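# Set the control box dial to 6

## Task

Rotate the dial on the control box until it points at 6, and make sure the control box is left upright, not tipped over.

## Robot and tools

Robot: two arms in a physics simulator. left_arm carries a left hand and right_arm a right hand; the left hand is the mirror image of the right. Each arm has six joints (waist, shoulder, elbow, wrist pitch, wrist yaw, wrist roll). A camera stand is fixed behind the arms. Base positions in the scene frame: left_arm (-0.034, +0.269, +0.049) m, right_arm (-0.001, -0.326, +0.045) m, both turned only slightly about z.

Frames: the scene frame has its origin at table-top height, halfway between the nominal arm bases. +z is up, +x points out over the table, and left_arm is on the +y side. Image left and right do not match the arm names. Hand poses, velocities, targets and wrist-camera poses are given in each arm's own base frame. Offsets also use that base's axes, and rotations turn about the Hand target position. Fixed cameras and the table use the scene frame.

Hand point axes (right hand): +z runs along the straight fingers toward the tips, +x runs across the palm away from the thumb, and +y points out of the palm face. On the left hand +x points toward the thumb. A rigid mast sits near the wrist on the palm side and can hit things. Only the last 3 cm of each digit has rubber.

execute_actions(actions, cameras): actions is a list of actions. Each action is a table of up to 15 rows, and each row is one 1/30 s step. If an action has fewer than 15 rows, its last row is repeated until the 15 steps are done, so one action lasts 0.5 s. Every row is a single list of 48 numbers covering both arms, each number in [-1, 1]. The order is:
1-6: left_arm dx, dy, dz, rx, ry, rz.
7-22: left hand motors.
23: left current_limit.
24: left speed.
25-30: right_arm dx, dy, dz, rx, ry, rz.
31-46: right hand motors.
47: right current_limit.
48: right speed.

dx to rz are offsets, not poses. They are measured in the arm's base axes from the Hand target as it stood when the action began. Each row counts from that starting point, not from the previous row, and a new action starts from the new target, so sending the same offset again moves the arm further. Scale: 1.0 equals 0.6 m of translation or 180 degrees of rotation. rx, ry, rz form one rotation vector. A translation longer than 1.0 is shortened along its direction.

The controller clips each commanded orientation to within 40 degrees of the measured one and uses damped IK, favouring position. The hand often stops short of the target. To close the gap, send the next action (even all zeros), and if it still falls short, send the remaining distance as an offset. To stop pressing against something, command the target back past the hand. The arm sags under load, so aim a little high.

Hand motors, per hand and in this order: index_abd, index_mcp, index_pip, index_dip, middle_abd, middle_mcp, middle_pip, middle_dip, ring_abd, ring_mcp, ring_pip, ring_dip, thumb_cmc, thumb_axl, thumb_mcp, thumb_ipl. Each value is an absolute goal angle, scaled linearly between the hinge's two stops (degrees at +1 / at -1; the value that means straight):
- _abd: +60/-60; 0.00.
- _mcp: +128/-18; -0.75.
- _pip: +108/-29; -0.58.
- _dip: +117/-21; -0.70.
- thumb_cmc: +120/-20; -0.71.
- thumb_axl: +140/-27; -0.68.
- thumb_mcp: +109/-69; -0.23.
- thumb_ipl: +108/-77; -0.17.
Moving toward +1 bends fingers toward the palm, and on the thumb it swings the thumb in front of the palm. A zero is a real goal, not 'keep as is'. To hold a hand unchanged, send back its hand_goal, hand_current_limit and hand_speed.

current_limit: -1 to +1 maps linearly to 0 to 550 mA per motor, with a floor of 11 mA. Low values weaken the fingers and also slow them. speed: motors move at (speed+1)/2 of 8.5 rad/s. The starting values are +0.4 and -0.6. The last values written stay in effect. A finger only presses while its goal lies beyond the object's surface.

cameras: a list of names, ["all"], or []. If left out, an empty actions list returns all images and any other call returns none. An unknown name makes the call invalid. Use an empty actions list to just look.

Results: end_effector_position (m) and end_effector_quat_wxyz in the base frame, which can be a few cm off; Hand target; joint positions, velocities and torques (3rd and 4th wrap at ±28 N m); hand_goal, hand_measured, hand_current_ma and hand_state (moving, goal, blocked, overload); hand_current_limit and hand_speed. If a motor stays at 495 mA or more for 5 s, it shuts off for 10 s. Watch for MOTOR HOT (85 °C) lines. At 100 °C that arm drops and is stopped for 30-60 s. Stretched-out arms, loads and pushing against unreachable targets all cause heating. A call returns once the robot is at rest, at most 3 s after its last action, and thinking time lets the scene keep running.

zoom_image(camera, region): gives an enlarged view of [x0, y0, x1, y1] in pixels of that camera's newest image (672x504, origin at top left), at most 504 by 504. Cameras: cam_head_left, cam_head_right, cam_high, cam_low, cam_left_wrist, cam_right_wrist.

finished_scene(scene): ends the scene, cannot be undone, and moves on to the next one. Call it only when the dial stays at 6 without the robot touching it and the box is upright.

Avoid: knocking the box over or off the table, hard hits or slams, pushing hard, collisions or squeezing between the two arms, one hand gripping the other, arm stops, and motor overloads. Move smoothly and use little effort.

Each tool is called after "Request:" by a JSON object that holds its "api" and its "payload".

## Session

Request:
{"api": "execute_actions", "payload": {"actions": []}}

Scene clock: 0.00 s.
left_arm: end_effector_position=(+0.4345, -0.1656, +0.1073) hand_goal=(+0.000, -0.754, -0.576, -0.696, +0.000, -0.754, -0.576, -0.696, +0.000, -0.754, -0.576, -0.696, -0.714, -0.678, -0.226, -0.168) hand_measured=(+0.000, -0.754, -0.576, -0.696, +0.000, -0.754, -0.576, -0.696, +0.000, -0.754, -0.576, -0.696, -0.714, -0.678, -0.226, -0.168) hand_current_ma=(+0, +0, +0, +0, +0, +0, +0, +0, +0, +0, +0, +0, +0, +0, +0, +0) hand_state=(goal, goal, goal, goal, goal, goal, goal, goal, goal, goal, goal, goal, goal, goal, goal, goal) hand_current_limit=0.40 hand_speed=-0.60 end_effector_quat_wxyz=(-0.281, +0.940, +0.172, +0.091) | right_arm: end_effector_position=(+0.6651, +0.2718, +0.1260) hand_goal=(+0.000, -0.754, -0.576, -0.696, +0.000, -0.754, -0.576, -0.696, +0.000, -0.754, -0.576, -0.696, -0.714, -0.678, -0.226, -0.168) hand_measured=(+0.000, -0.754, -0.576, -0.696, +0.000, -0.754, -0.576, -0.696, +0.000, -0.754, -0.576, -0.696, -0.714, -0.678, -0.226, -0.168) hand_current_ma=(+0, +0, +0, +0, +0, +0, +0, +0, +0, +0, +0, +0, +0, +0, +0, +0) hand_state=(goal, goal, goal, goal, goal, goal, goal, goal, goal, goal, goal, goal, goal, goal, goal, goal) hand_current_limit=0.40 hand_speed=-0.60 end_effector_quat_wxyz=(-0.179, +0.899, +0.399, +0.023)
Joint positions: left_arm=[-0.5 1.565 1.159 -1.406 -0.554 0.641] | right_arm=[0.417 2.243 2.263 -1.543 -0.36 1.161]
Joint velocities: within noise
Joint torques (N m): no reading
Heat: left arm: hottest wrist roll 35 °C; right arm: hottest waist 33 °C.
Hand target: left_arm +0.4422, -0.1697, +0.1176; -0.273, +0.941, +0.175, +0.100 | right_arm +0.6718, +0.2749, +0.1448; -0.179, +0.897, +0.402, +0.042

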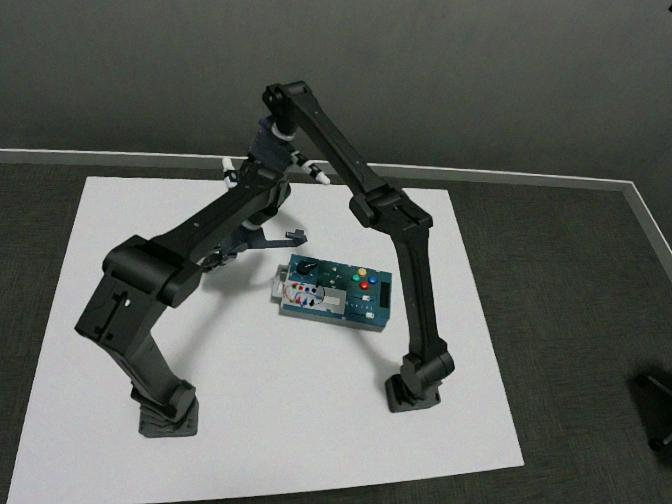

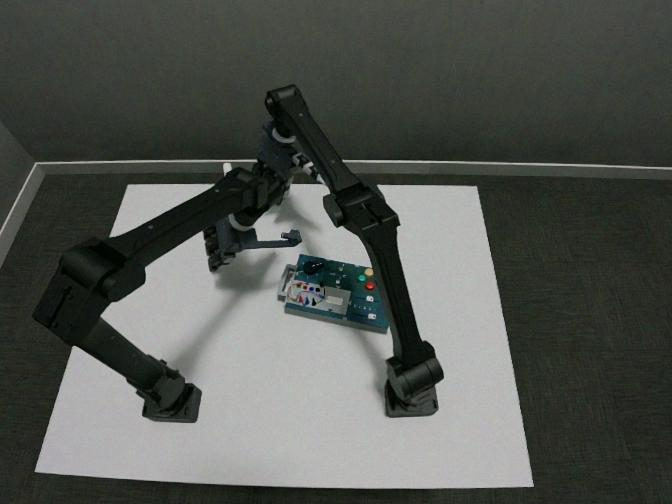

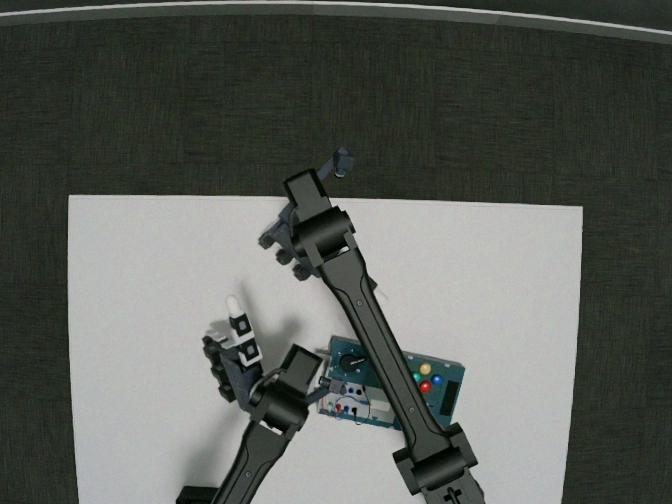

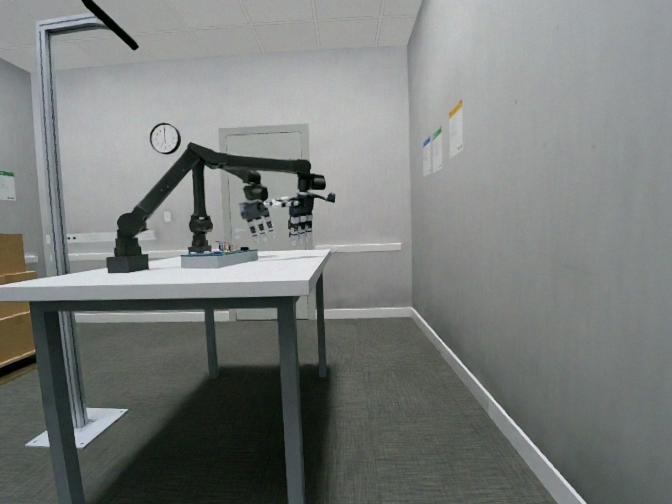

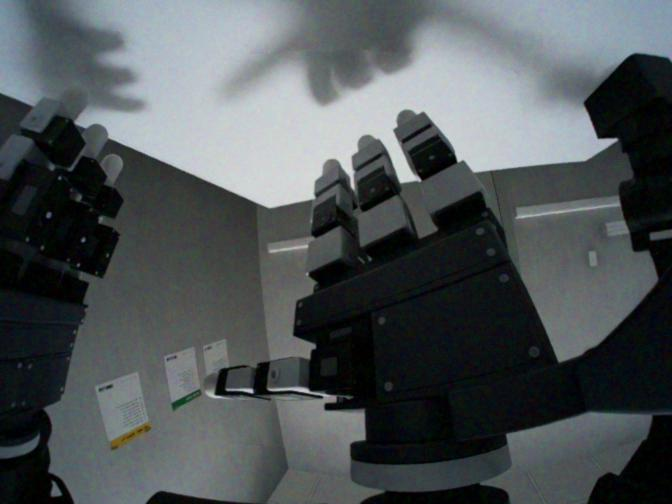

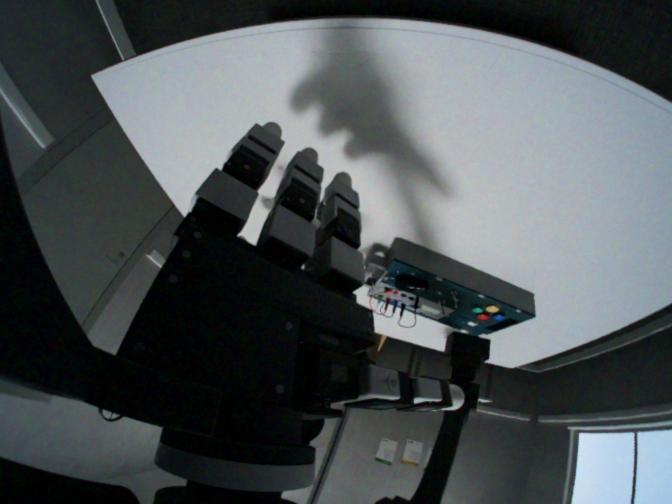

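Request:
{"api": "zoom_image", "payload": {"camera": "cam_high", "region": [300, 320, 480, 440]}}

Request:
{"api": "zoom_image", "payload": {"camera": "cam_head_left", "region": [250, 240, 410, 340]}}

Request:
{"api": "zoom_image", "payload": {"camera": "cam_head_right", "region": [260, 240, 420, 340]}}

Request:
{"api": "zoom_image", "payload": {"camera": "cam_low", "region": [100, 130, 350, 290]}}

Request:
{"api": "zoom_image", "payload": {"camera": "cam_right_wrist", "region": [340, 220, 550, 350]}}

Scaled by 2.800 from the camera's 672x504 image, which has a finer 960x720 frame.

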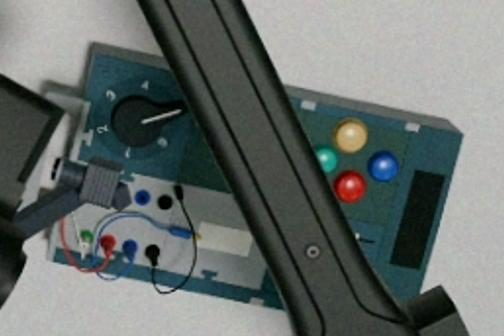

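Scaled by 3.150 from the camera's 672x504 image, which has a finer 960x720 frame.

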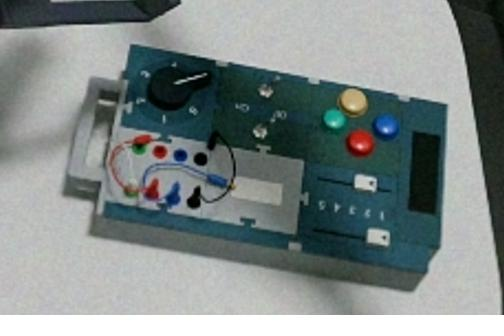

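Scaled by 3.150 from the camera's 672x504 image, which has a finer 960x720 frame.

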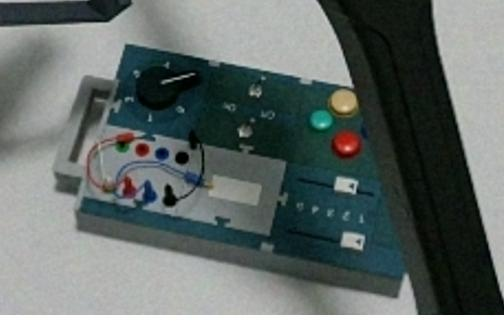

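Scaled by 2.016 from the camera's 672x504 image, which has a finer 960x720 frame.

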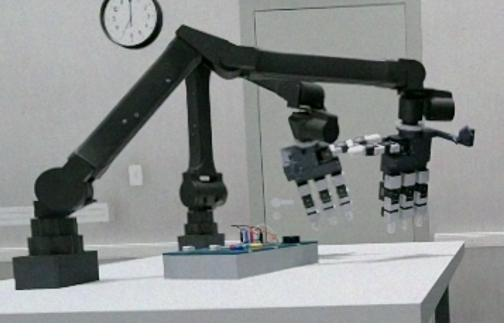

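Scaled by 2.400 from the camera's 672x504 image, which has a finer 960x720 frame.

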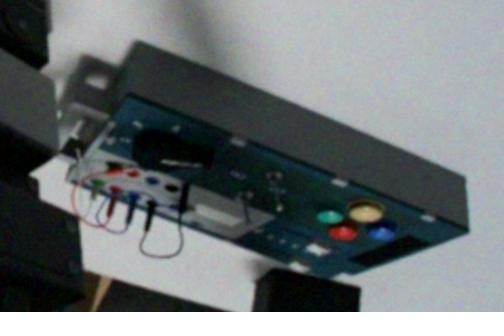

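Request:
{"api": "execute_actions", "payload": {"actions": [[[0,0,0,0,0,0,0,-0.754,-0.576,-0.696,0,0.479,0.737,0.174,0,0.479,0.737,0.174,-0.714,-0.678,-0.226,-0.168,0.4,-0.6,0,0,0.04,0,0,0,0,-0.754,-0.576,-0.696,0,-0.754,-0.576,-0.696,0,-0.754,-0.576,-0.696,-0.714,-0.678,-0.226,-0.168,0.4,-0.6],[0,0,0,0,0,0,0,-0.754,-0.576,-0.696,0,0.479,0.737,0.174,0,0.479,0.737,0.174,-0.714,-0.678,-0.226,-0.168,0.4,-0.6,0,0,0.08,0,0,0,0,-0.754,-0.576,-0.696,0,-0.754,-0.576,-0.696,0,-0.754,-0.576,-0.696,-0.714,-0.678,-0.226,-0.168,0.4,-0.6]],[[0,0,0,0,0,0,0,-0.754,-0.576,-0.696,0,0.479,0.737,0.174,0,0.479,0.737,0.174,-0.714,-0.678,-0.226,-0.168,0.4,-0.6,0,-0.05,0.05,0,0,0,0,-0.754,-0.576,-0.696,0,-0.754,-0.576,-0.696,0,-0.754,-0.576,-0.696,-0.714,-0.678,-0.226,-0.168,0.4,-0.6],[0,0,0,0,0,0,0,-0.754,-0.576,-0.696,0,0.479,0.737,0.174,0,0.479,0.737,0.174,-0.714,-0.678,-0.226,-0.168,0.4,-0.6,0,-0.1,0.1,0,0,-0.03,0,-0.754,-0.576,-0.696,0,-0.754,-0.576,-0.696,0,-0.754,-0.576,-0.696,-0.714,-0.678,-0.226,-0.168,0.4,-0.6]]], "cameras": ["cam_head_left"]}}

Scene clock: 3.90 s.
left_arm: end_effector_position=(+0.4345, -0.1656, +0.1073) hand_goal=(+0.000, -0.754, -0.576, -0.696, +0.000, +0.478, +0.736, +0.174, +0.000, +0.478, +0.736, +0.174, -0.714, -0.678, -0.226, -0.168) hand_measured=(+0.000, -0.750, -0.576, -0.696, +0.000, +0.430, +0.694, +0.168, +0.000, +0.428, +0.694, +0.168, -0.712, -0.678, -0.224, -0.168) hand_current_ma=(+0, +8, -1, +0, +0, -157, -123, -10, +0, -159, -123, -10, +3, +1, +3, +0) hand_state=(goal, goal, goal, goal, goal, blocked, blocked, goal, goal, blocked, blocked, goal, goal, goal, goal, goal) hand_current_limit=0.40 hand_speed=-0.60 end_effector_quat_wxyz=(-0.281, +0.940, +0.172, +0.091) | right_arm: end_effector_position=(+0.6694, +0.2096, +0.2266) hand_goal=(+0.000, -0.754, -0.576, -0.696, +0.000, -0.754, -0.576, -0.696, +0.000, -0.754, -0.576, -0.696, -0.714, -0.678, -0.226, -0.168) hand_measured=(+0.000, -0.752, -0.576, -0.696, +0.000, -0.752, -0.576, -0.696, +0.000, -0.752, -0.576, -0.696, -0.714, -0.678, -0.224, -0.168) hand_current_ma=(+0, +1, +0, +0, +0, +1, +0, +0, +0, +1, +0, +0, +0, +0, +1, +0) hand_state=(goal, goal, goal, goal, goal, goal, goal, goal, goal, goal, goal, goal, goal, goal, goal, goal) hand_current_limit=0.40 hand_speed=-0.60 end_effector_quat_wxyz=(-0.174, +0.916, +0.357, +0.058)
Joint positions: left_arm=[-0.5 1.565 1.159 -1.406 -0.554 0.641] | right_arm=[0.335 2.158 2.376 -1.681 -0.353 1.182]
Joint torques (N m): left_arm=[-0.15 -11.75 8.18 0.06 -0.55 -0.14] | right_arm=[0.32 -23.47 11.79 0.29 -0.36 0.09]
Heat: left arm: hottest wrist roll 35 °C; right arm: hottest waist 33 °C.
Hand target: left_arm +0.4422, -0.1697, +0.1176; -0.273, +0.941, +0.175, +0.100 | right_arm +0.6719, +0.2149, +0.2528; -0.177, +0.915, +0.359, +0.051
Off the commanded pose: left_arm 0.013 m, 1 deg | right_arm 0.027 m, 1 deg.
joint sent to its limit (right arm) — joint 4 (wrist pitch), lower limit. The joint targets are off in orientation, not in position.
Images, in order (width x height): cam_head_left 672x504.

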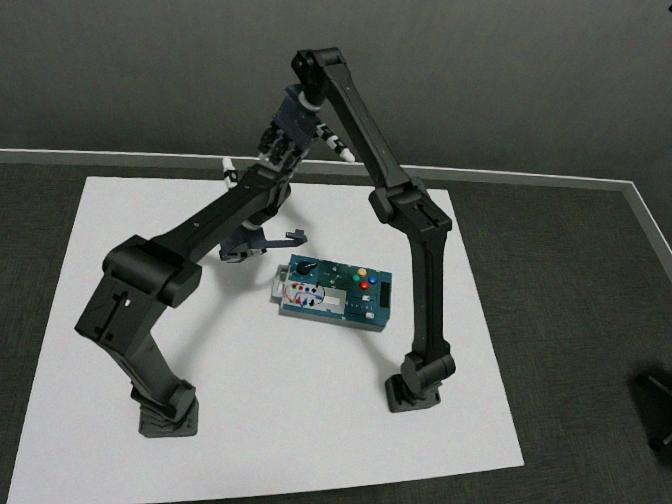

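Request:
{"api": "execute_actions", "payload": {"actions": [[[0,0,0,0,0,0,0,-0.754,-0.576,-0.696,0,0.42,0.68,0.168,0,0.42,0.68,0.168,-0.714,-0.678,-0.226,-0.168,0.4,-0.6,-0.04,-0.1,0,0,0,-0.035,0,-0.754,-0.576,-0.696,0,-0.754,-0.576,-0.696,0,-0.754,-0.576,-0.696,-0.714,-0.678,-0.226,-0.168,0.4,-0.6],[0,0,0,0,0,0,0,-0.754,-0.576,-0.696,0,0.42,0.68,0.168,0,0.42,0.68,0.168,-0.714,-0.678,-0.226,-0.168,0.4,-0.6,-0.11,-0.23,0,0,0,-0.075,0,-0.754,-0.576,-0.696,0,-0.754,-0.576,-0.696,0,-0.754,-0.576,-0.696,-0.714,-0.678,-0.226,-0.168,0.4,-0.6]],[[0,0,0.04,-0.044,0.016,-0.028,0,-0.754,-0.576,-0.696,0,0.42,0.68,0.168,0,0.42,0.68,0.168,-0.714,-0.678,-0.226,-0.168,0.4,-0.6,-0.11,-0.23,0,0,0,-0.075,0,-0.754,-0.576,-0.696,0,-0.754,-0.576,-0.696,0,-0.754,-0.576,-0.696,-0.714,-0.678,-0.226,-0.168,0.4,-0.6],[0,0,0.08,-0.088,0.032,-0.056,0,-0.754,-0.576,-0.696,0,0.42,0.68,0.168,0,0.42,0.68,0.168,-0.714,-0.678,-0.226,-0.168,0.4,-0.6,-0.11,-0.23,0,0,0,-0.075,0,-0.754,-0.576,-0.696,0,-0.754,-0.576,-0.696,0,-0.754,-0.576,-0.696,-0.714,-0.678,-0.226,-0.168,0.4,-0.6]],[[0,0,0.08,-0.088,0.032,-0.057,0,-0.754,-0.576,-0.696,0,0.42,0.68,0.168,0,0.42,0.68,0.168,-0.714,-0.678,-0.226,-0.168,0.4,-0.6,-0.11,-0.23,0,0,0,-0.075,0,-0.754,-0.576,-0.696,0,-0.754,-0.576,-0.696,0,-0.754,-0.576,-0.696,-0.714,-0.678,-0.226,-0.168,0.4,-0.6]]], "cameras": ["all"]}}

Scene clock: 6.67 s.
left_arm: end_effector_position=(+0.4293, -0.1636, +0.1986) hand_goal=(+0.000, -0.754, -0.576, -0.696, +0.000, +0.420, +0.680, +0.168, +0.000, +0.420, +0.680, +0.168, -0.714, -0.678, -0.226, -0.168) hand_measured=(+0.000, -0.750, -0.576, -0.696, +0.000, +0.412, +0.678, +0.168, +0.000, +0.412, +0.678, +0.168, -0.712, -0.678, -0.222, -0.168) hand_current_ma=(+0, +8, -1, +0, +0, -15, -2, +0, +0, -16, -2, +0, +3, +1, +7, +0) hand_state=(goal, goal, goal, goal, goal, goal, goal, goal, goal, goal, goal, goal, goal, goal, goal, goal) hand_current_limit=0.40 hand_speed=-0.60 end_effector_quat_wxyz=(-0.007, +1.000, +0.012, -0.011) | right_arm: end_effector_position=(+0.4697, -0.2024, +0.2401) hand_goal=(+0.000, -0.754, -0.576, -0.696, +0.000, -0.754, -0.576, -0.696, +0.000, -0.754, -0.576, -0.696, -0.714, -0.678, -0.226, -0.168) hand_measured=(+0.000, -0.750, -0.576, -0.696, +0.000, -0.750, -0.576, -0.696, +0.000, -0.748, -0.576, -0.696, -0.712, -0.678, -0.224, -0.168) hand_current_ma=(+0, +2, +0, +0, +0, +2, +0, +0, +0, +3, +0, +0, +1, +0, +2, +0) hand_state=(goal, goal, goal, goal, goal, goal, goal, goal, goal, goal, goal, goal, goal, goal, goal, goal) hand_current_limit=0.40 hand_speed=-0.60 end_effector_quat_wxyz=(-0.153, +0.984, +0.009, +0.096)
Joint positions: left_arm=[-0.196 1.447 1.271 -1.419 -0.009 1.352] | right_arm=[-0.364 1.599 1.596 -1.496 -0.356 1.202]
Joint torques (N m): left_arm=[-0.5 -9.41 11.08 0.14 0.28 0.12] | right_arm=[0.44 -15.56 9.4 0.36 -0.42 -0.11]
Heat: left arm: hottest wrist roll 35 °C; right arm: hottest waist 33 °C.
Hand target: left_arm +0.4422, -0.1696, +0.2135; -0.002, +1.000, +0.002, +0.001 | right_arm +0.4738, -0.1990, +0.2528; -0.149, +0.983, +0.020, +0.109
Off the commanded pose: left_arm 0.021 m, 2 deg | right_arm 0.014 m, 2 deg.

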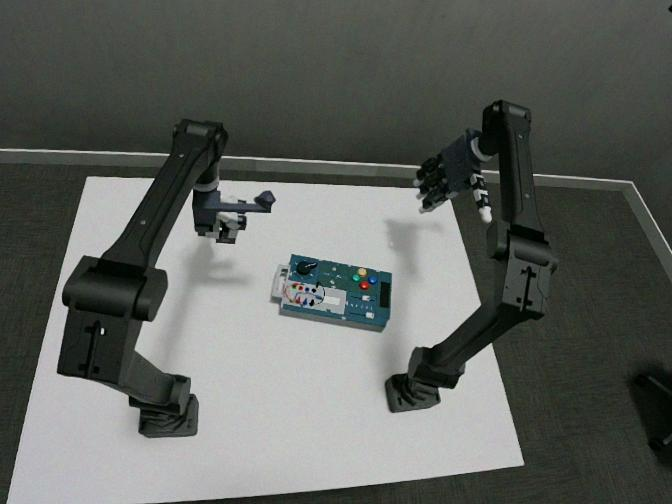

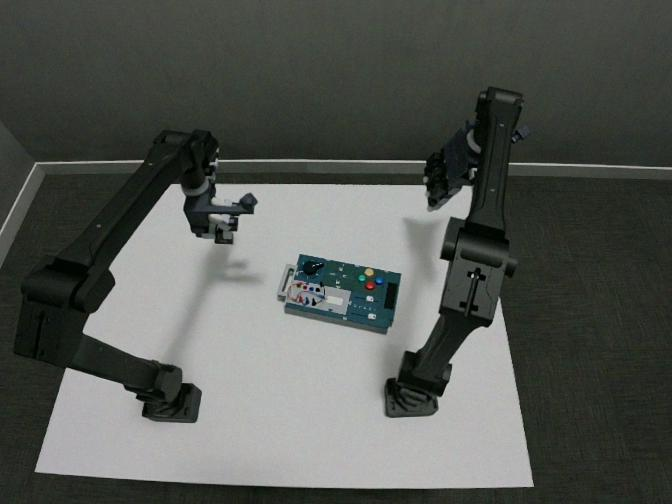

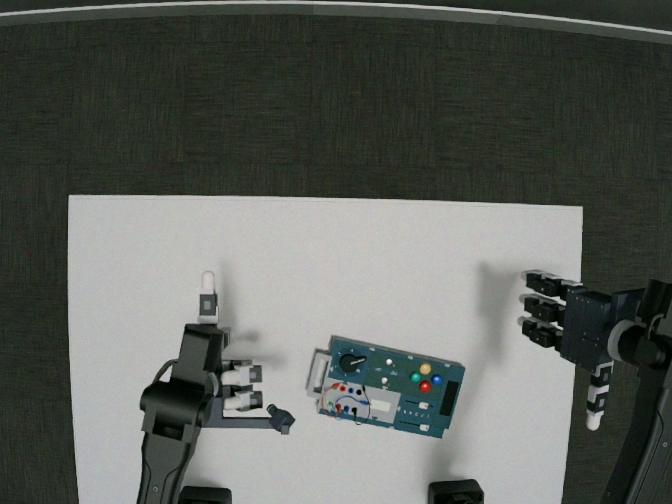

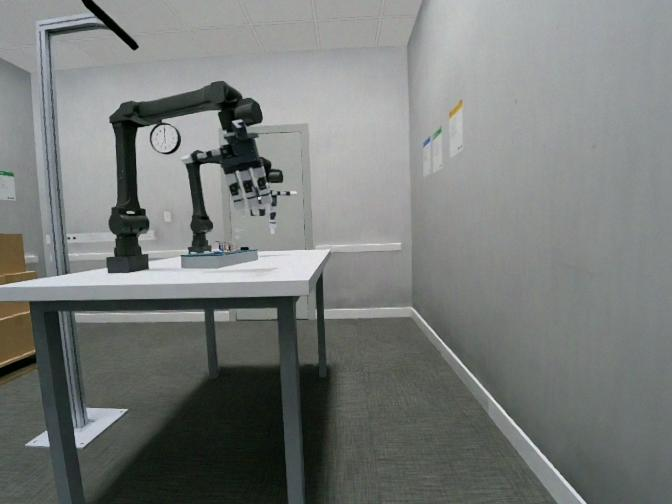

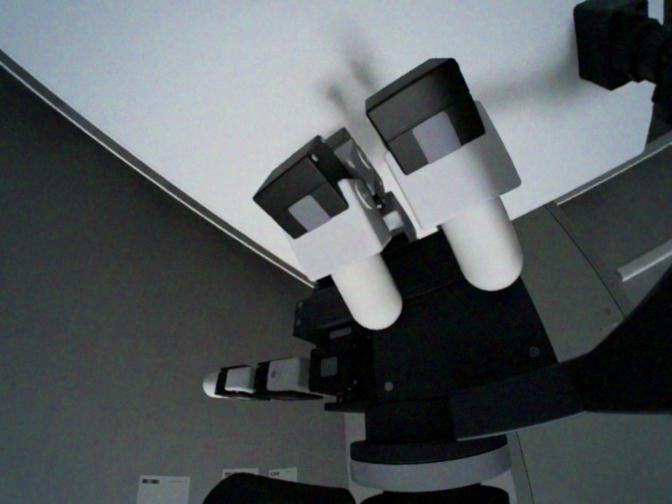

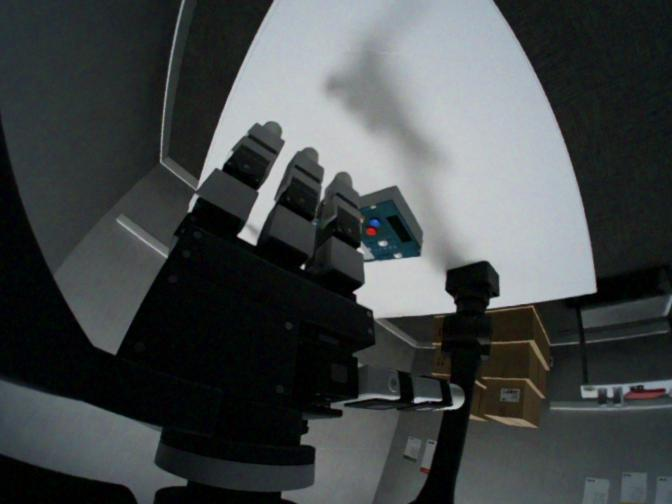

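Request:
{"api": "zoom_image", "payload": {"camera": "cam_high", "region": [290, 320, 490, 450]}}

Request:
{"api": "zoom_image", "payload": {"camera": "cam_high", "region": [310, 330, 400, 400]}}

Request:
{"api": "zoom_image", "payload": {"camera": "cam_head_left", "region": [265, 245, 355, 315]}}

Request:
{"api": "zoom_image", "payload": {"camera": "cam_low", "region": [160, 220, 280, 290]}}

Scaled by 2.520 from the camera's 672x504 image, which has a finer 960x720 frame.

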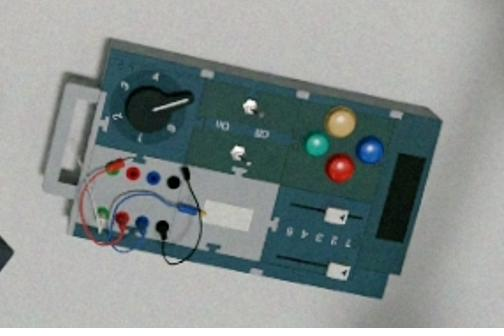

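Scaled by 5.600 from the camera's 672x504 image, which has a finer 960x720 frame.

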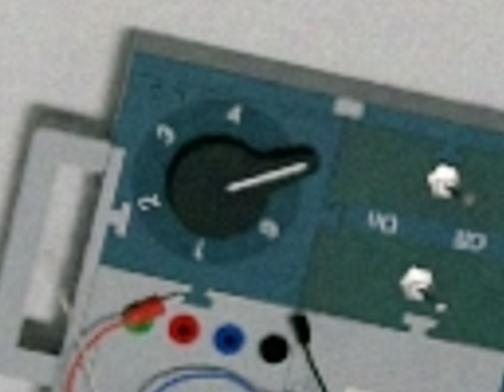

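Scaled by 5.600 from the camera's 672x504 image, which has a finer 960x720 frame.

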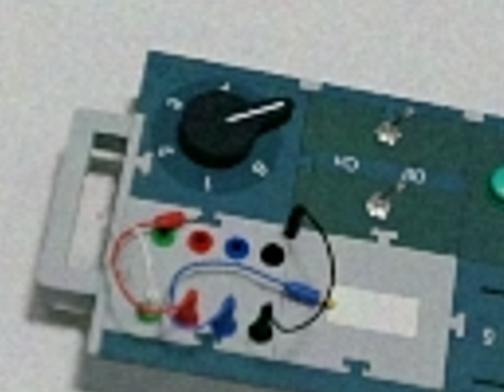

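Scaled by 4.200 from the camera's 672x504 image, which has a finer 960x720 frame.

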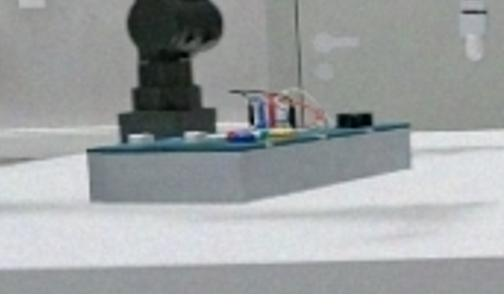

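Request:
{"api": "execute_actions", "payload": {"actions": [[[-0.025,-0.06,0.03,0,0,0,-0.22,-0.754,-0.576,-0.696,0,0.42,0.68,0.168,0,0.42,0.68,0.168,-0.714,-0.678,-0.226,-0.168,0.4,-0.6,0,0,0,0,0,0,0,-0.754,-0.576,-0.696,0,-0.754,-0.576,-0.696,0,-0.754,-0.576,-0.696,-0.714,-0.678,-0.226,-0.168,0.4,-0.6],[-0.05,-0.12,0.05,0,0,0,-0.22,-0.754,-0.576,-0.696,0,0.42,0.68,0.168,0,0.42,0.68,0.168,-0.714,-0.678,-0.226,-0.168,0.4,-0.6,0,0,0,0,0,0,0,-0.754,-0.576,-0.696,0,-0.754,-0.576,-0.696,0,-0.754,-0.576,-0.696,-0.714,-0.678,-0.226,-0.168,0.4,-0.6]],[[-0.05,-0.2,0,0,0,0,-0.22,-0.754,-0.576,-0.696,0,0.42,0.68,0.168,0,0.42,0.68,0.168,-0.714,-0.678,-0.226,-0.168,0.4,-0.6,0,0,0,0,0,0,0,-0.754,-0.576,-0.696,0,-0.754,-0.576,-0.696,0,-0.754,-0.576,-0.696,-0.714,-0.678,-0.226,-0.168,0.4,-0.6]],[[-0.049,-0.147,0,0,0,0,-0.22,-0.754,-0.576,-0.696,0,0.42,0.68,0.168,0,0.42,0.68,0.168,-0.714,-0.678,-0.226,-0.168,0.4,-0.6,0,0,0,0,0,0,0,-0.754,-0.576,-0.696,0,-0.754,-0.576,-0.696,0,-0.754,-0.576,-0.696,-0.714,-0.678,-0.226,-0.168,0.4,-0.6]]], "cameras": ["all"]}}

Scene clock: 12.50 s.
left_arm: end_effector_position=(+0.3409, -0.4403, +0.2279) hand_goal=(-0.220, -0.754, -0.576, -0.696, +0.000, +0.420, +0.680, +0.168, +0.000, +0.420, +0.680, +0.168, -0.714, -0.678, -0.226, -0.168) hand_measured=(-0.216, -0.752, -0.576, -0.696, +0.000, +0.412, +0.678, +0.168, +0.000, +0.412, +0.678, +0.168, -0.714, -0.678, -0.222, -0.168) hand_current_ma=(+4, +2, -1, +0, +0, -15, -2, +0, +0, -16, -2, +0, +0, +1, +7, +0) hand_state=(goal, goal, goal, goal, goal, goal, goal, goal, goal, goal, goal, goal, goal, goal, goal, goal) hand_current_limit=0.40 hand_speed=-0.60 end_effector_quat_wxyz=(-0.012, +1.000, -0.006, -0.009) | right_arm: end_effector_position=(+0.4697, -0.2024, +0.2401) hand_goal=(+0.000, -0.754, -0.576, -0.696, +0.000, -0.754, -0.576, -0.696, +0.000, -0.754, -0.576, -0.696, -0.714, -0.678, -0.226, -0.168) hand_measured=(+0.000, -0.750, -0.576, -0.696, +0.000, -0.750, -0.576, -0.696, +0.000, -0.748, -0.576, -0.696, -0.712, -0.678, -0.224, -0.168) hand_current_ma=(+0, +2, +0, +0, +0, +2, +0, +0, +0, +3, +0, +0, +1, +0, +2, +0) hand_state=(goal, goal, goal, goal, goal, goal, goal, goal, goal, goal, goal, goal, goal, goal, goal, goal) hand_current_limit=0.40 hand_speed=-0.60 end_effector_quat_wxyz=(-0.153, +0.984, +0.009, +0.096)
Joint positions: left_arm=[-0.838 1.609 1.534 -1.526 -0.002 0.745] | right_arm=[-0.364 1.599 1.596 -1.496 -0.356 1.202]
Joint torques (N m): left_arm=[0.15 -12.34 11.26 0.21 -0.03 -0.18] | right_arm=[0.44 -15.44 9.46 0.39 -0.43 -0.14]
Heat: left arm: hottest wrist roll 35 °C; right arm: hottest waist 33 °C.
Hand target: left_arm +0.3529, -0.4498, +0.2436; -0.002, +1.000, +0.002, +0.001 | right_arm +0.4738, -0.1990, +0.2528; -0.149, +0.983, +0.020, +0.109
Off the commanded pose: left_arm 0.022 m, 2 deg | right_arm 0.014 m, 2 deg.

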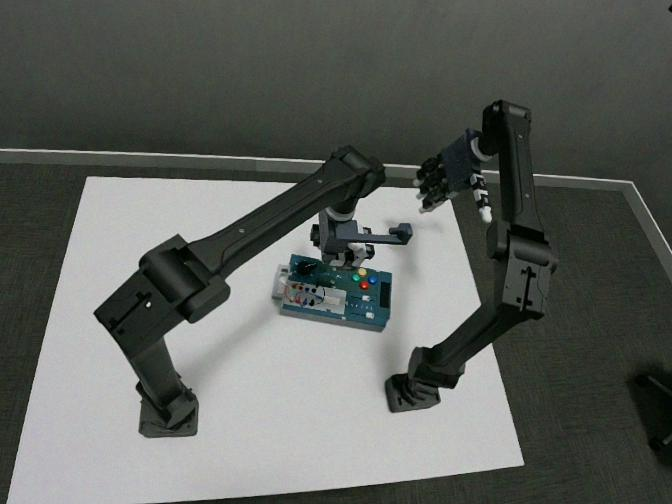

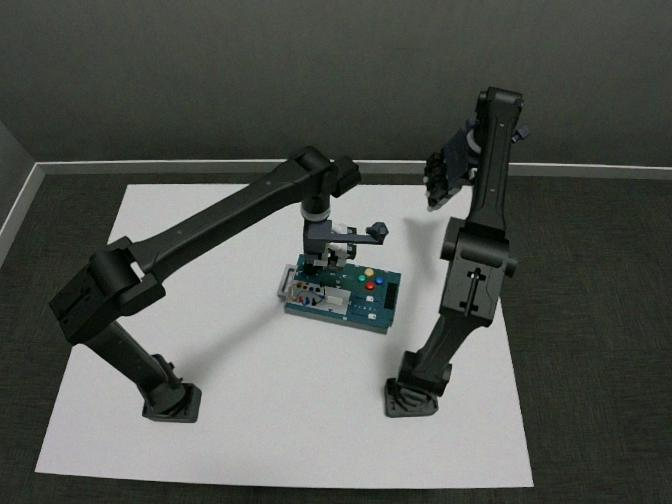

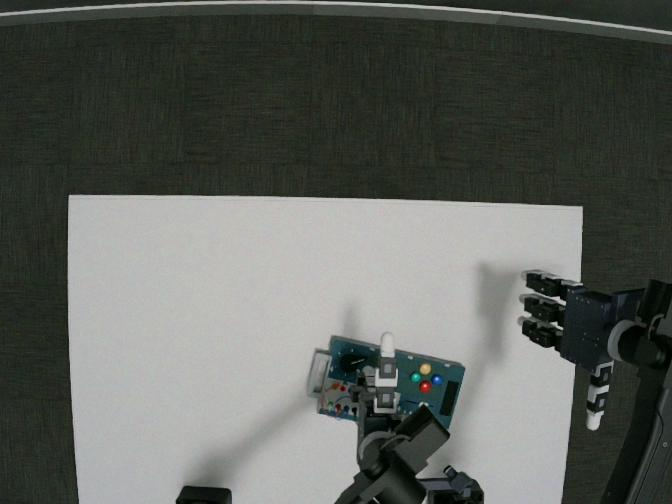

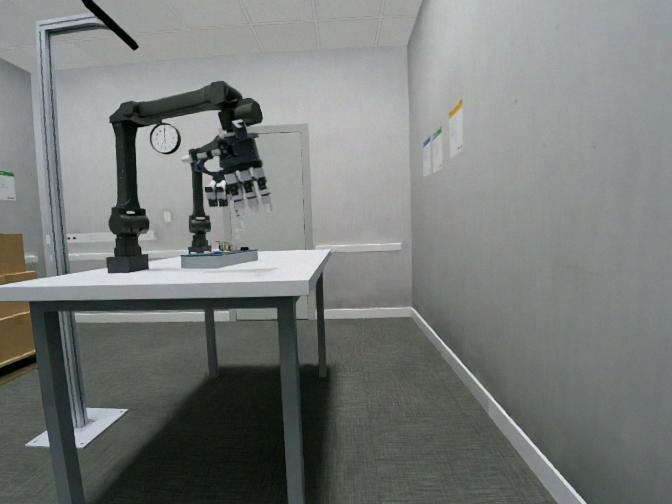

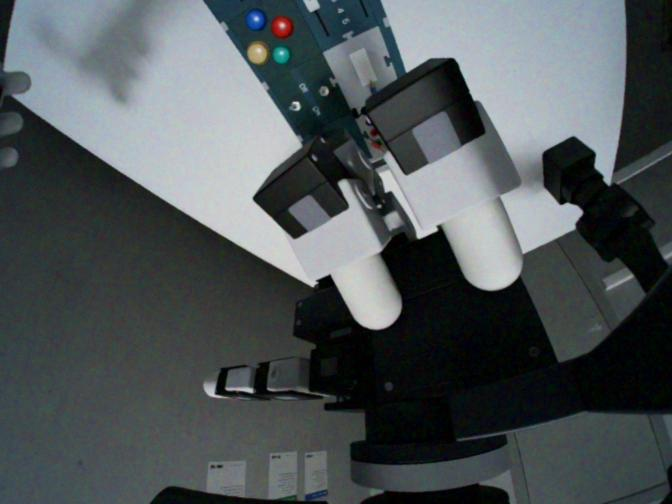

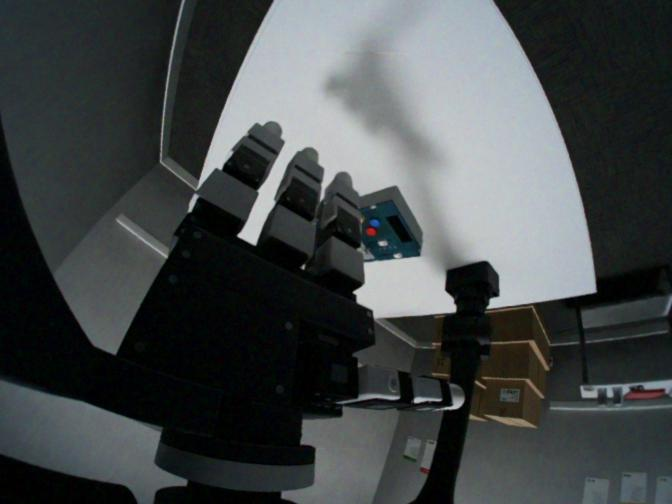

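Request:
{"api": "zoom_image", "payload": {"camera": "cam_head_left", "region": [270, 200, 390, 300]}}

Request:
{"api": "zoom_image", "payload": {"camera": "cam_head_right", "region": [270, 210, 390, 310]}}

Request:
{"api": "zoom_image", "payload": {"camera": "cam_high", "region": [310, 320, 430, 410]}}

Request:
{"api": "zoom_image", "payload": {"camera": "cam_low", "region": [170, 160, 290, 280]}}

Scaled by 4.200 from the camera's 672x504 image, which has a finer 960x720 frame.

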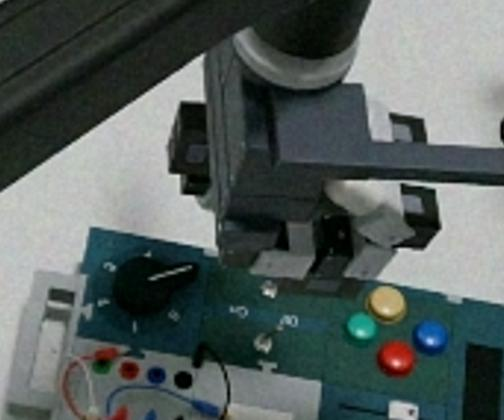

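Scaled by 4.200 from the camera's 672x504 image, which has a finer 960x720 frame.

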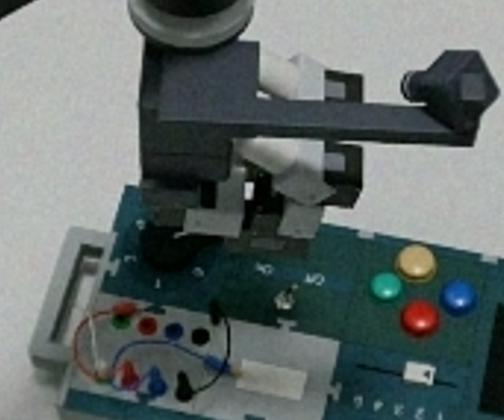

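Scaled by 4.200 from the camera's 672x504 image, which has a finer 960x720 frame.

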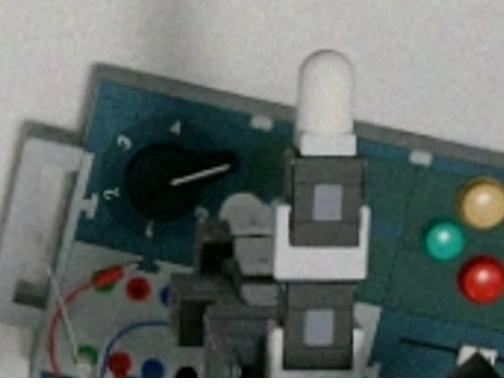

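Scaled by 4.200 from the camera's 672x504 image, which has a finer 960x720 frame.

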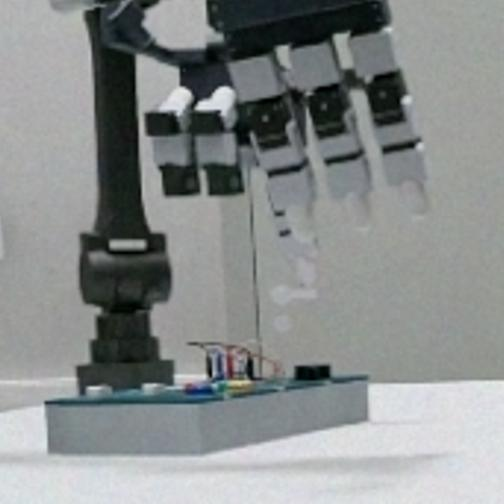

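Request:
{"api": "execute_actions", "payload": {"actions": [[[0.03,0.012,0,0,0,0,-0.22,-0.754,-0.576,-0.696,0,0.42,0.68,0.168,0,0.42,0.68,0.168,0.0,-0.678,-0.226,-0.168,0.4,-0.6,-0.08,-0.05,0.12,0,0,0,0,-0.754,-0.576,-0.696,0,-0.754,-0.576,-0.696,0,-0.754,-0.576,-0.696,-0.714,-0.678,-0.226,-0.168,0.4,-0.6],[0.058,0.025,0,0,0,0,-0.22,-0.754,-0.576,-0.696,0,0.42,0.68,0.168,0,0.42,0.68,0.168,0.571,-0.678,-0.226,-0.168,0.4,-0.6,-0.16,-0.08,0.2,0,0,0,0,-0.754,-0.576,-0.696,0,-0.754,-0.576,-0.696,0,-0.754,-0.576,-0.696,-0.714,-0.678,-0.226,-0.168,0.4,-0.6]],[[0,0,0,0,0,0,-0.22,-0.754,-0.576,-0.696,0,0.42,0.68,0.168,0,0.42,0.68,0.168,0.571,-0.678,-0.226,-0.168,0.4,-0.6,0,0,0,0,0,0,0,-0.754,-0.576,-0.696,0,-0.754,-0.576,-0.696,0,-0.754,-0.576,-0.696,-0.714,-0.678,-0.226,-0.168,0.4,-0.6]]], "cameras": ["cam_high","cam_low","cam_head_left"]}}

Request:
{"api": "zoom_image", "payload": {"camera": "cam_high", "region": [310, 320, 430, 410]}}

Request:
{"api": "zoom_image", "payload": {"camera": "cam_low", "region": [170, 180, 290, 280]}}

Scene clock: 15.13 s.
left_arm: end_effector_position=(+0.3815, -0.4226, +0.2282) hand_goal=(-0.220, -0.754, -0.576, -0.696, +0.000, +0.420, +0.680, +0.168, +0.000, +0.420, +0.680, +0.168, +0.570, -0.678, -0.226, -0.168) hand_measured=(-0.216, -0.752, -0.576, -0.696, +0.000, +0.412, +0.678, +0.168, +0.000, +0.412, +0.678, +0.168, +0.568, -0.678, -0.222, -0.168) hand_current_ma=(+4, +3, -1, +0, +0, -15, -2, +0, +0, -16, -2, +0, -4, +1, +7, +0) hand_state=(goal, goal, goal, goal, goal, goal, goal, goal, goal, goal, goal, goal, goal, goal, goal, goal) hand_current_limit=0.40 hand_speed=-0.60 end_effector_quat_wxyz=(-0.012, +1.000, +0.011, -0.009) | right_arm: end_effector_position=(+0.3724, -0.2434, +0.3563) hand_goal=(+0.000, -0.754, -0.576, -0.696, +0.000, -0.754, -0.576, -0.696, +0.000, -0.754, -0.576, -0.696, -0.714, -0.678, -0.226, -0.168) hand_measured=(+0.000, -0.750, -0.576, -0.696, +0.000, -0.750, -0.576, -0.696, +0.000, -0.748, -0.576, -0.696, -0.712, -0.678, -0.222, -0.168) hand_current_ma=(+0, +3, +0, +0, +0, +2, +0, +0, +0, +3, +0, +0, +1, +0, +2, +0) hand_state=(goal, goal, goal, goal, goal, goal, goal, goal, goal, goal, goal, goal, goal, goal, goal, goal) hand_current_limit=0.40 hand_speed=-0.60 end_effector_quat_wxyz=(-0.110, +0.982, +0.002, +0.150)
Joint positions: left_arm=[-0.759 1.646 1.581 -1.536 -0.005 0.789] | right_arm=[-0.528 1.372 1.64 -1.683 -0.343 1.065]
Joint torques (N m): left_arm=[-0.67 -12.81 11.33 0.21 0.17 0.11] | right_arm=[-0.38 -10.11 11.7 0.31 -0.41 -0.09]
Heat: left arm: hottest wrist roll 35 °C; right arm: hottest elbow 34 °C.
Hand target: left_arm +0.3877, -0.4349, +0.2436; -0.002, +1.000, +0.002, +0.002 | right_arm +0.3778, -0.2470, +0.3730; -0.148, +0.983, +0.020, +0.109
Off the commanded pose: left_arm 0.021 m, 2 deg | right_arm 0.018 m, 7 deg.
joint sent to its limit (right arm) — joint 4 (wrist pitch), lower limit. The joint targets are off in orientation, not in position.
Images, in order (width x height): cam_head_left 672x504, cam_high 672x504, cam_low 672x504.

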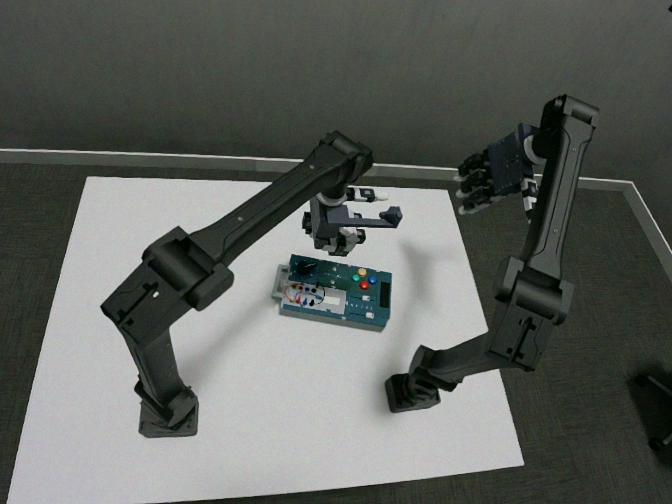

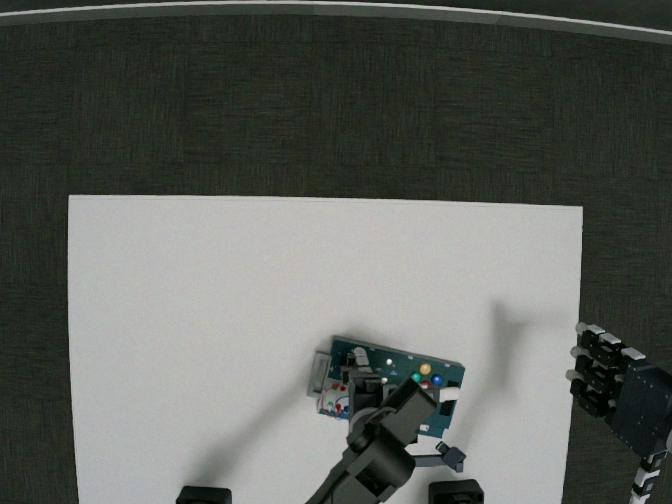

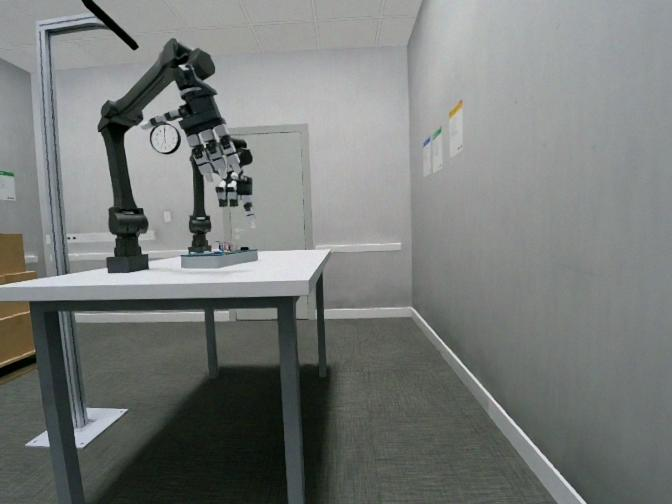

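Scaled by 4.200 from the camera's 672x504 image, which has a finer 960x720 frame.

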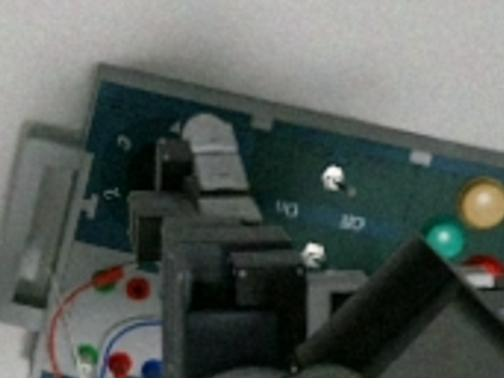

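Scaled by 4.200 from the camera's 672x504 image, which has a finer 960x720 frame.

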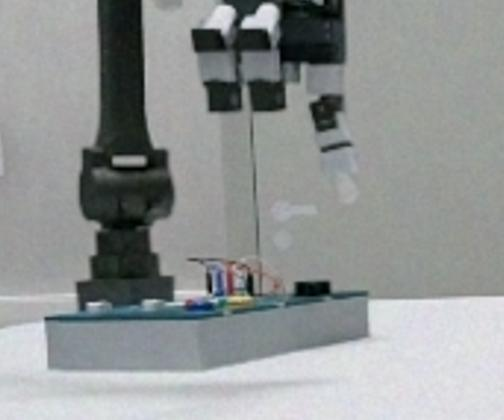

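Request:
{"api": "execute_actions", "payload": {"actions": [[[0,0,-0.05,0,0,0,-0.22,-0.754,-0.576,-0.696,0,0.42,0.68,0.168,0,0.42,0.68,0.168,0.571,-0.678,-0.226,-0.168,0.4,-0.6,0,0,0,0,0,0,0,-0.754,-0.576,-0.696,0,-0.754,-0.576,-0.696,0,-0.754,-0.576,-0.696,-0.714,-0.678,-0.226,-0.168,0.4,-0.6],[0,0,-0.1,0,0,0,-0.22,-0.754,-0.576,-0.696,0,0.42,0.68,0.168,0,0.42,0.68,0.168,0.571,-0.678,-0.226,-0.168,0.4,-0.6,0,0,0,0,0,0,0,-0.754,-0.576,-0.696,0,-0.754,-0.576,-0.696,0,-0.754,-0.576,-0.696,-0.714,-0.678,-0.226,-0.168,0.4,-0.6]]], "cameras": ["cam_high","cam_low"]}}

Request:
{"api": "zoom_image", "payload": {"camera": "cam_high", "region": [310, 320, 430, 410]}}

Request:
{"api": "zoom_image", "payload": {"camera": "cam_low", "region": [190, 220, 290, 280]}}

Scene clock: 16.63 s.
left_arm: end_effector_position=(+0.3881, -0.4289, +0.1814) hand_goal=(-0.220, -0.754, -0.576, -0.696, +0.000, +0.420, +0.680, +0.168, +0.000, +0.420, +0.680, +0.168, +0.570, -0.678, -0.226, -0.168) hand_measured=(-0.216, -0.752, -0.576, -0.696, +0.000, +0.412, +0.678, +0.168, +0.000, +0.412, +0.678, +0.168, +0.568, -0.678, -0.222, -0.168) hand_current_ma=(+4, +3, -1, +0, +0, -15, -2, +0, +0, -16, -2, +0, -4, +1, +7, +0) hand_state=(goal, goal, goal, goal, goal, goal, goal, goal, goal, goal, goal, goal, goal, goal, goal, goal) hand_current_limit=0.40 hand_speed=-0.60 end_effector_quat_wxyz=(-0.007, +1.000, +0.011, -0.003) | right_arm: end_effector_position=(+0.3725, -0.2434, +0.3563) hand_goal=(+0.000, -0.754, -0.576, -0.696, +0.000, -0.754, -0.576, -0.696, +0.000, -0.754, -0.576, -0.696, -0.714, -0.678, -0.226, -0.168) hand_measured=(+0.000, -0.750, -0.576, -0.696, +0.000, -0.750, -0.576, -0.696, +0.000, -0.748, -0.576, -0.696, -0.712, -0.678, -0.222, -0.168) hand_current_ma=(+0, +3, +0, +0, +0, +2, +0, +0, +0, +3, +0, +0, +1, +0, +2, +0) hand_state=(goal, goal, goal, goal, goal, goal, goal, goal, goal, goal, goal, goal, goal, goal, goal, goal) hand_current_limit=0.40 hand_speed=-0.60 end_effector_quat_wxyz=(-0.110, +0.982, +0.002, +0.150)
Joint positions: left_arm=[-0.759 1.675 1.492 -1.402 -0.005 0.79] | right_arm=[-0.528 1.372 1.64 -1.683 -0.343 1.065]
Joint torques (N m): left_arm=[-0.67 -14.39 7.8 0.88 0.16 0.11] | right_arm=[-0.26 -10.17 11.67 0.32 -0.4 -0.14]
Heat: left arm: hottest elbow 35 °C; right arm: hottest elbow 34 °C.
Hand target: left_arm +0.3876, -0.4348, +0.1834; -0.002, +1.000, +0.002, +0.001 | right_arm +0.3778, -0.2470, +0.3730; -0.148, +0.983, +0.020, +0.109
Off the commanded pose: left_arm 0.006 m, 1 deg | right_arm 0.018 m, 7 deg.
joint sent to its limit (right arm) — joint 4 (wrist pitch), lower limit. The joint targets are off in orientation, not in position.
Images, in order (width x height): cam_high 672x504, cam_low 672x504.

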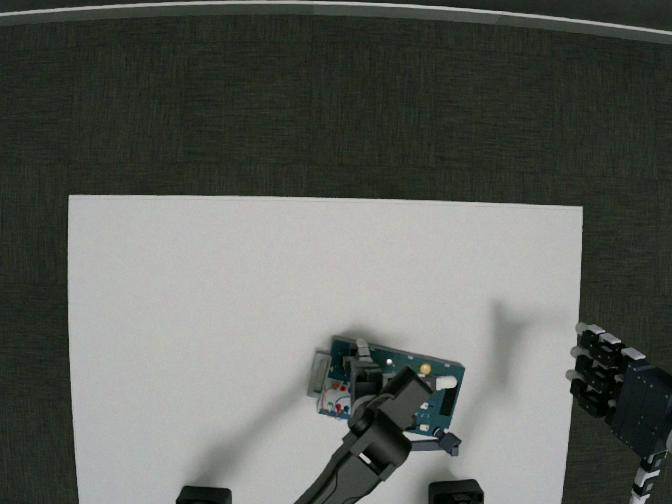

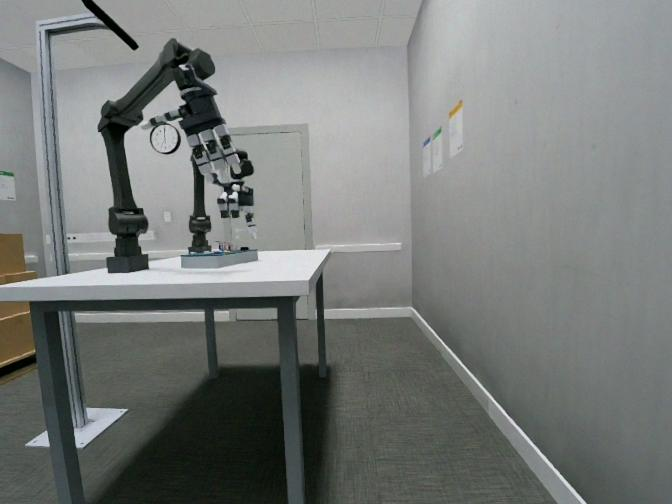

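Scaled by 4.200 from the camera's 672x504 image, which has a finer 960x720 frame.

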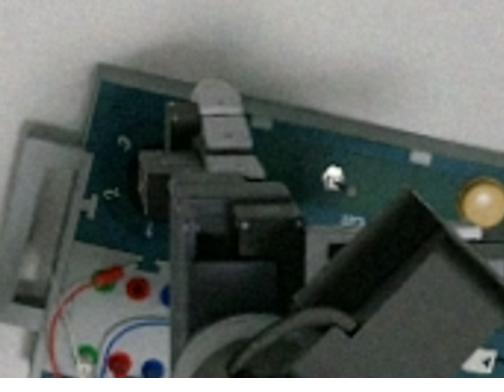

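Scaled by 5.040 from the camera's 672x504 image, which has a finer 960x720 frame.

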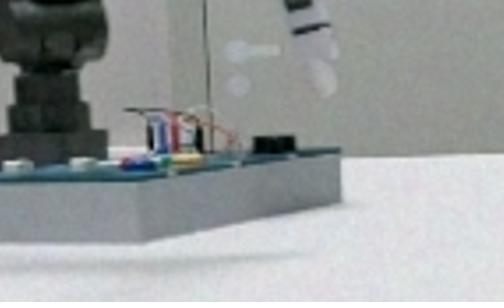

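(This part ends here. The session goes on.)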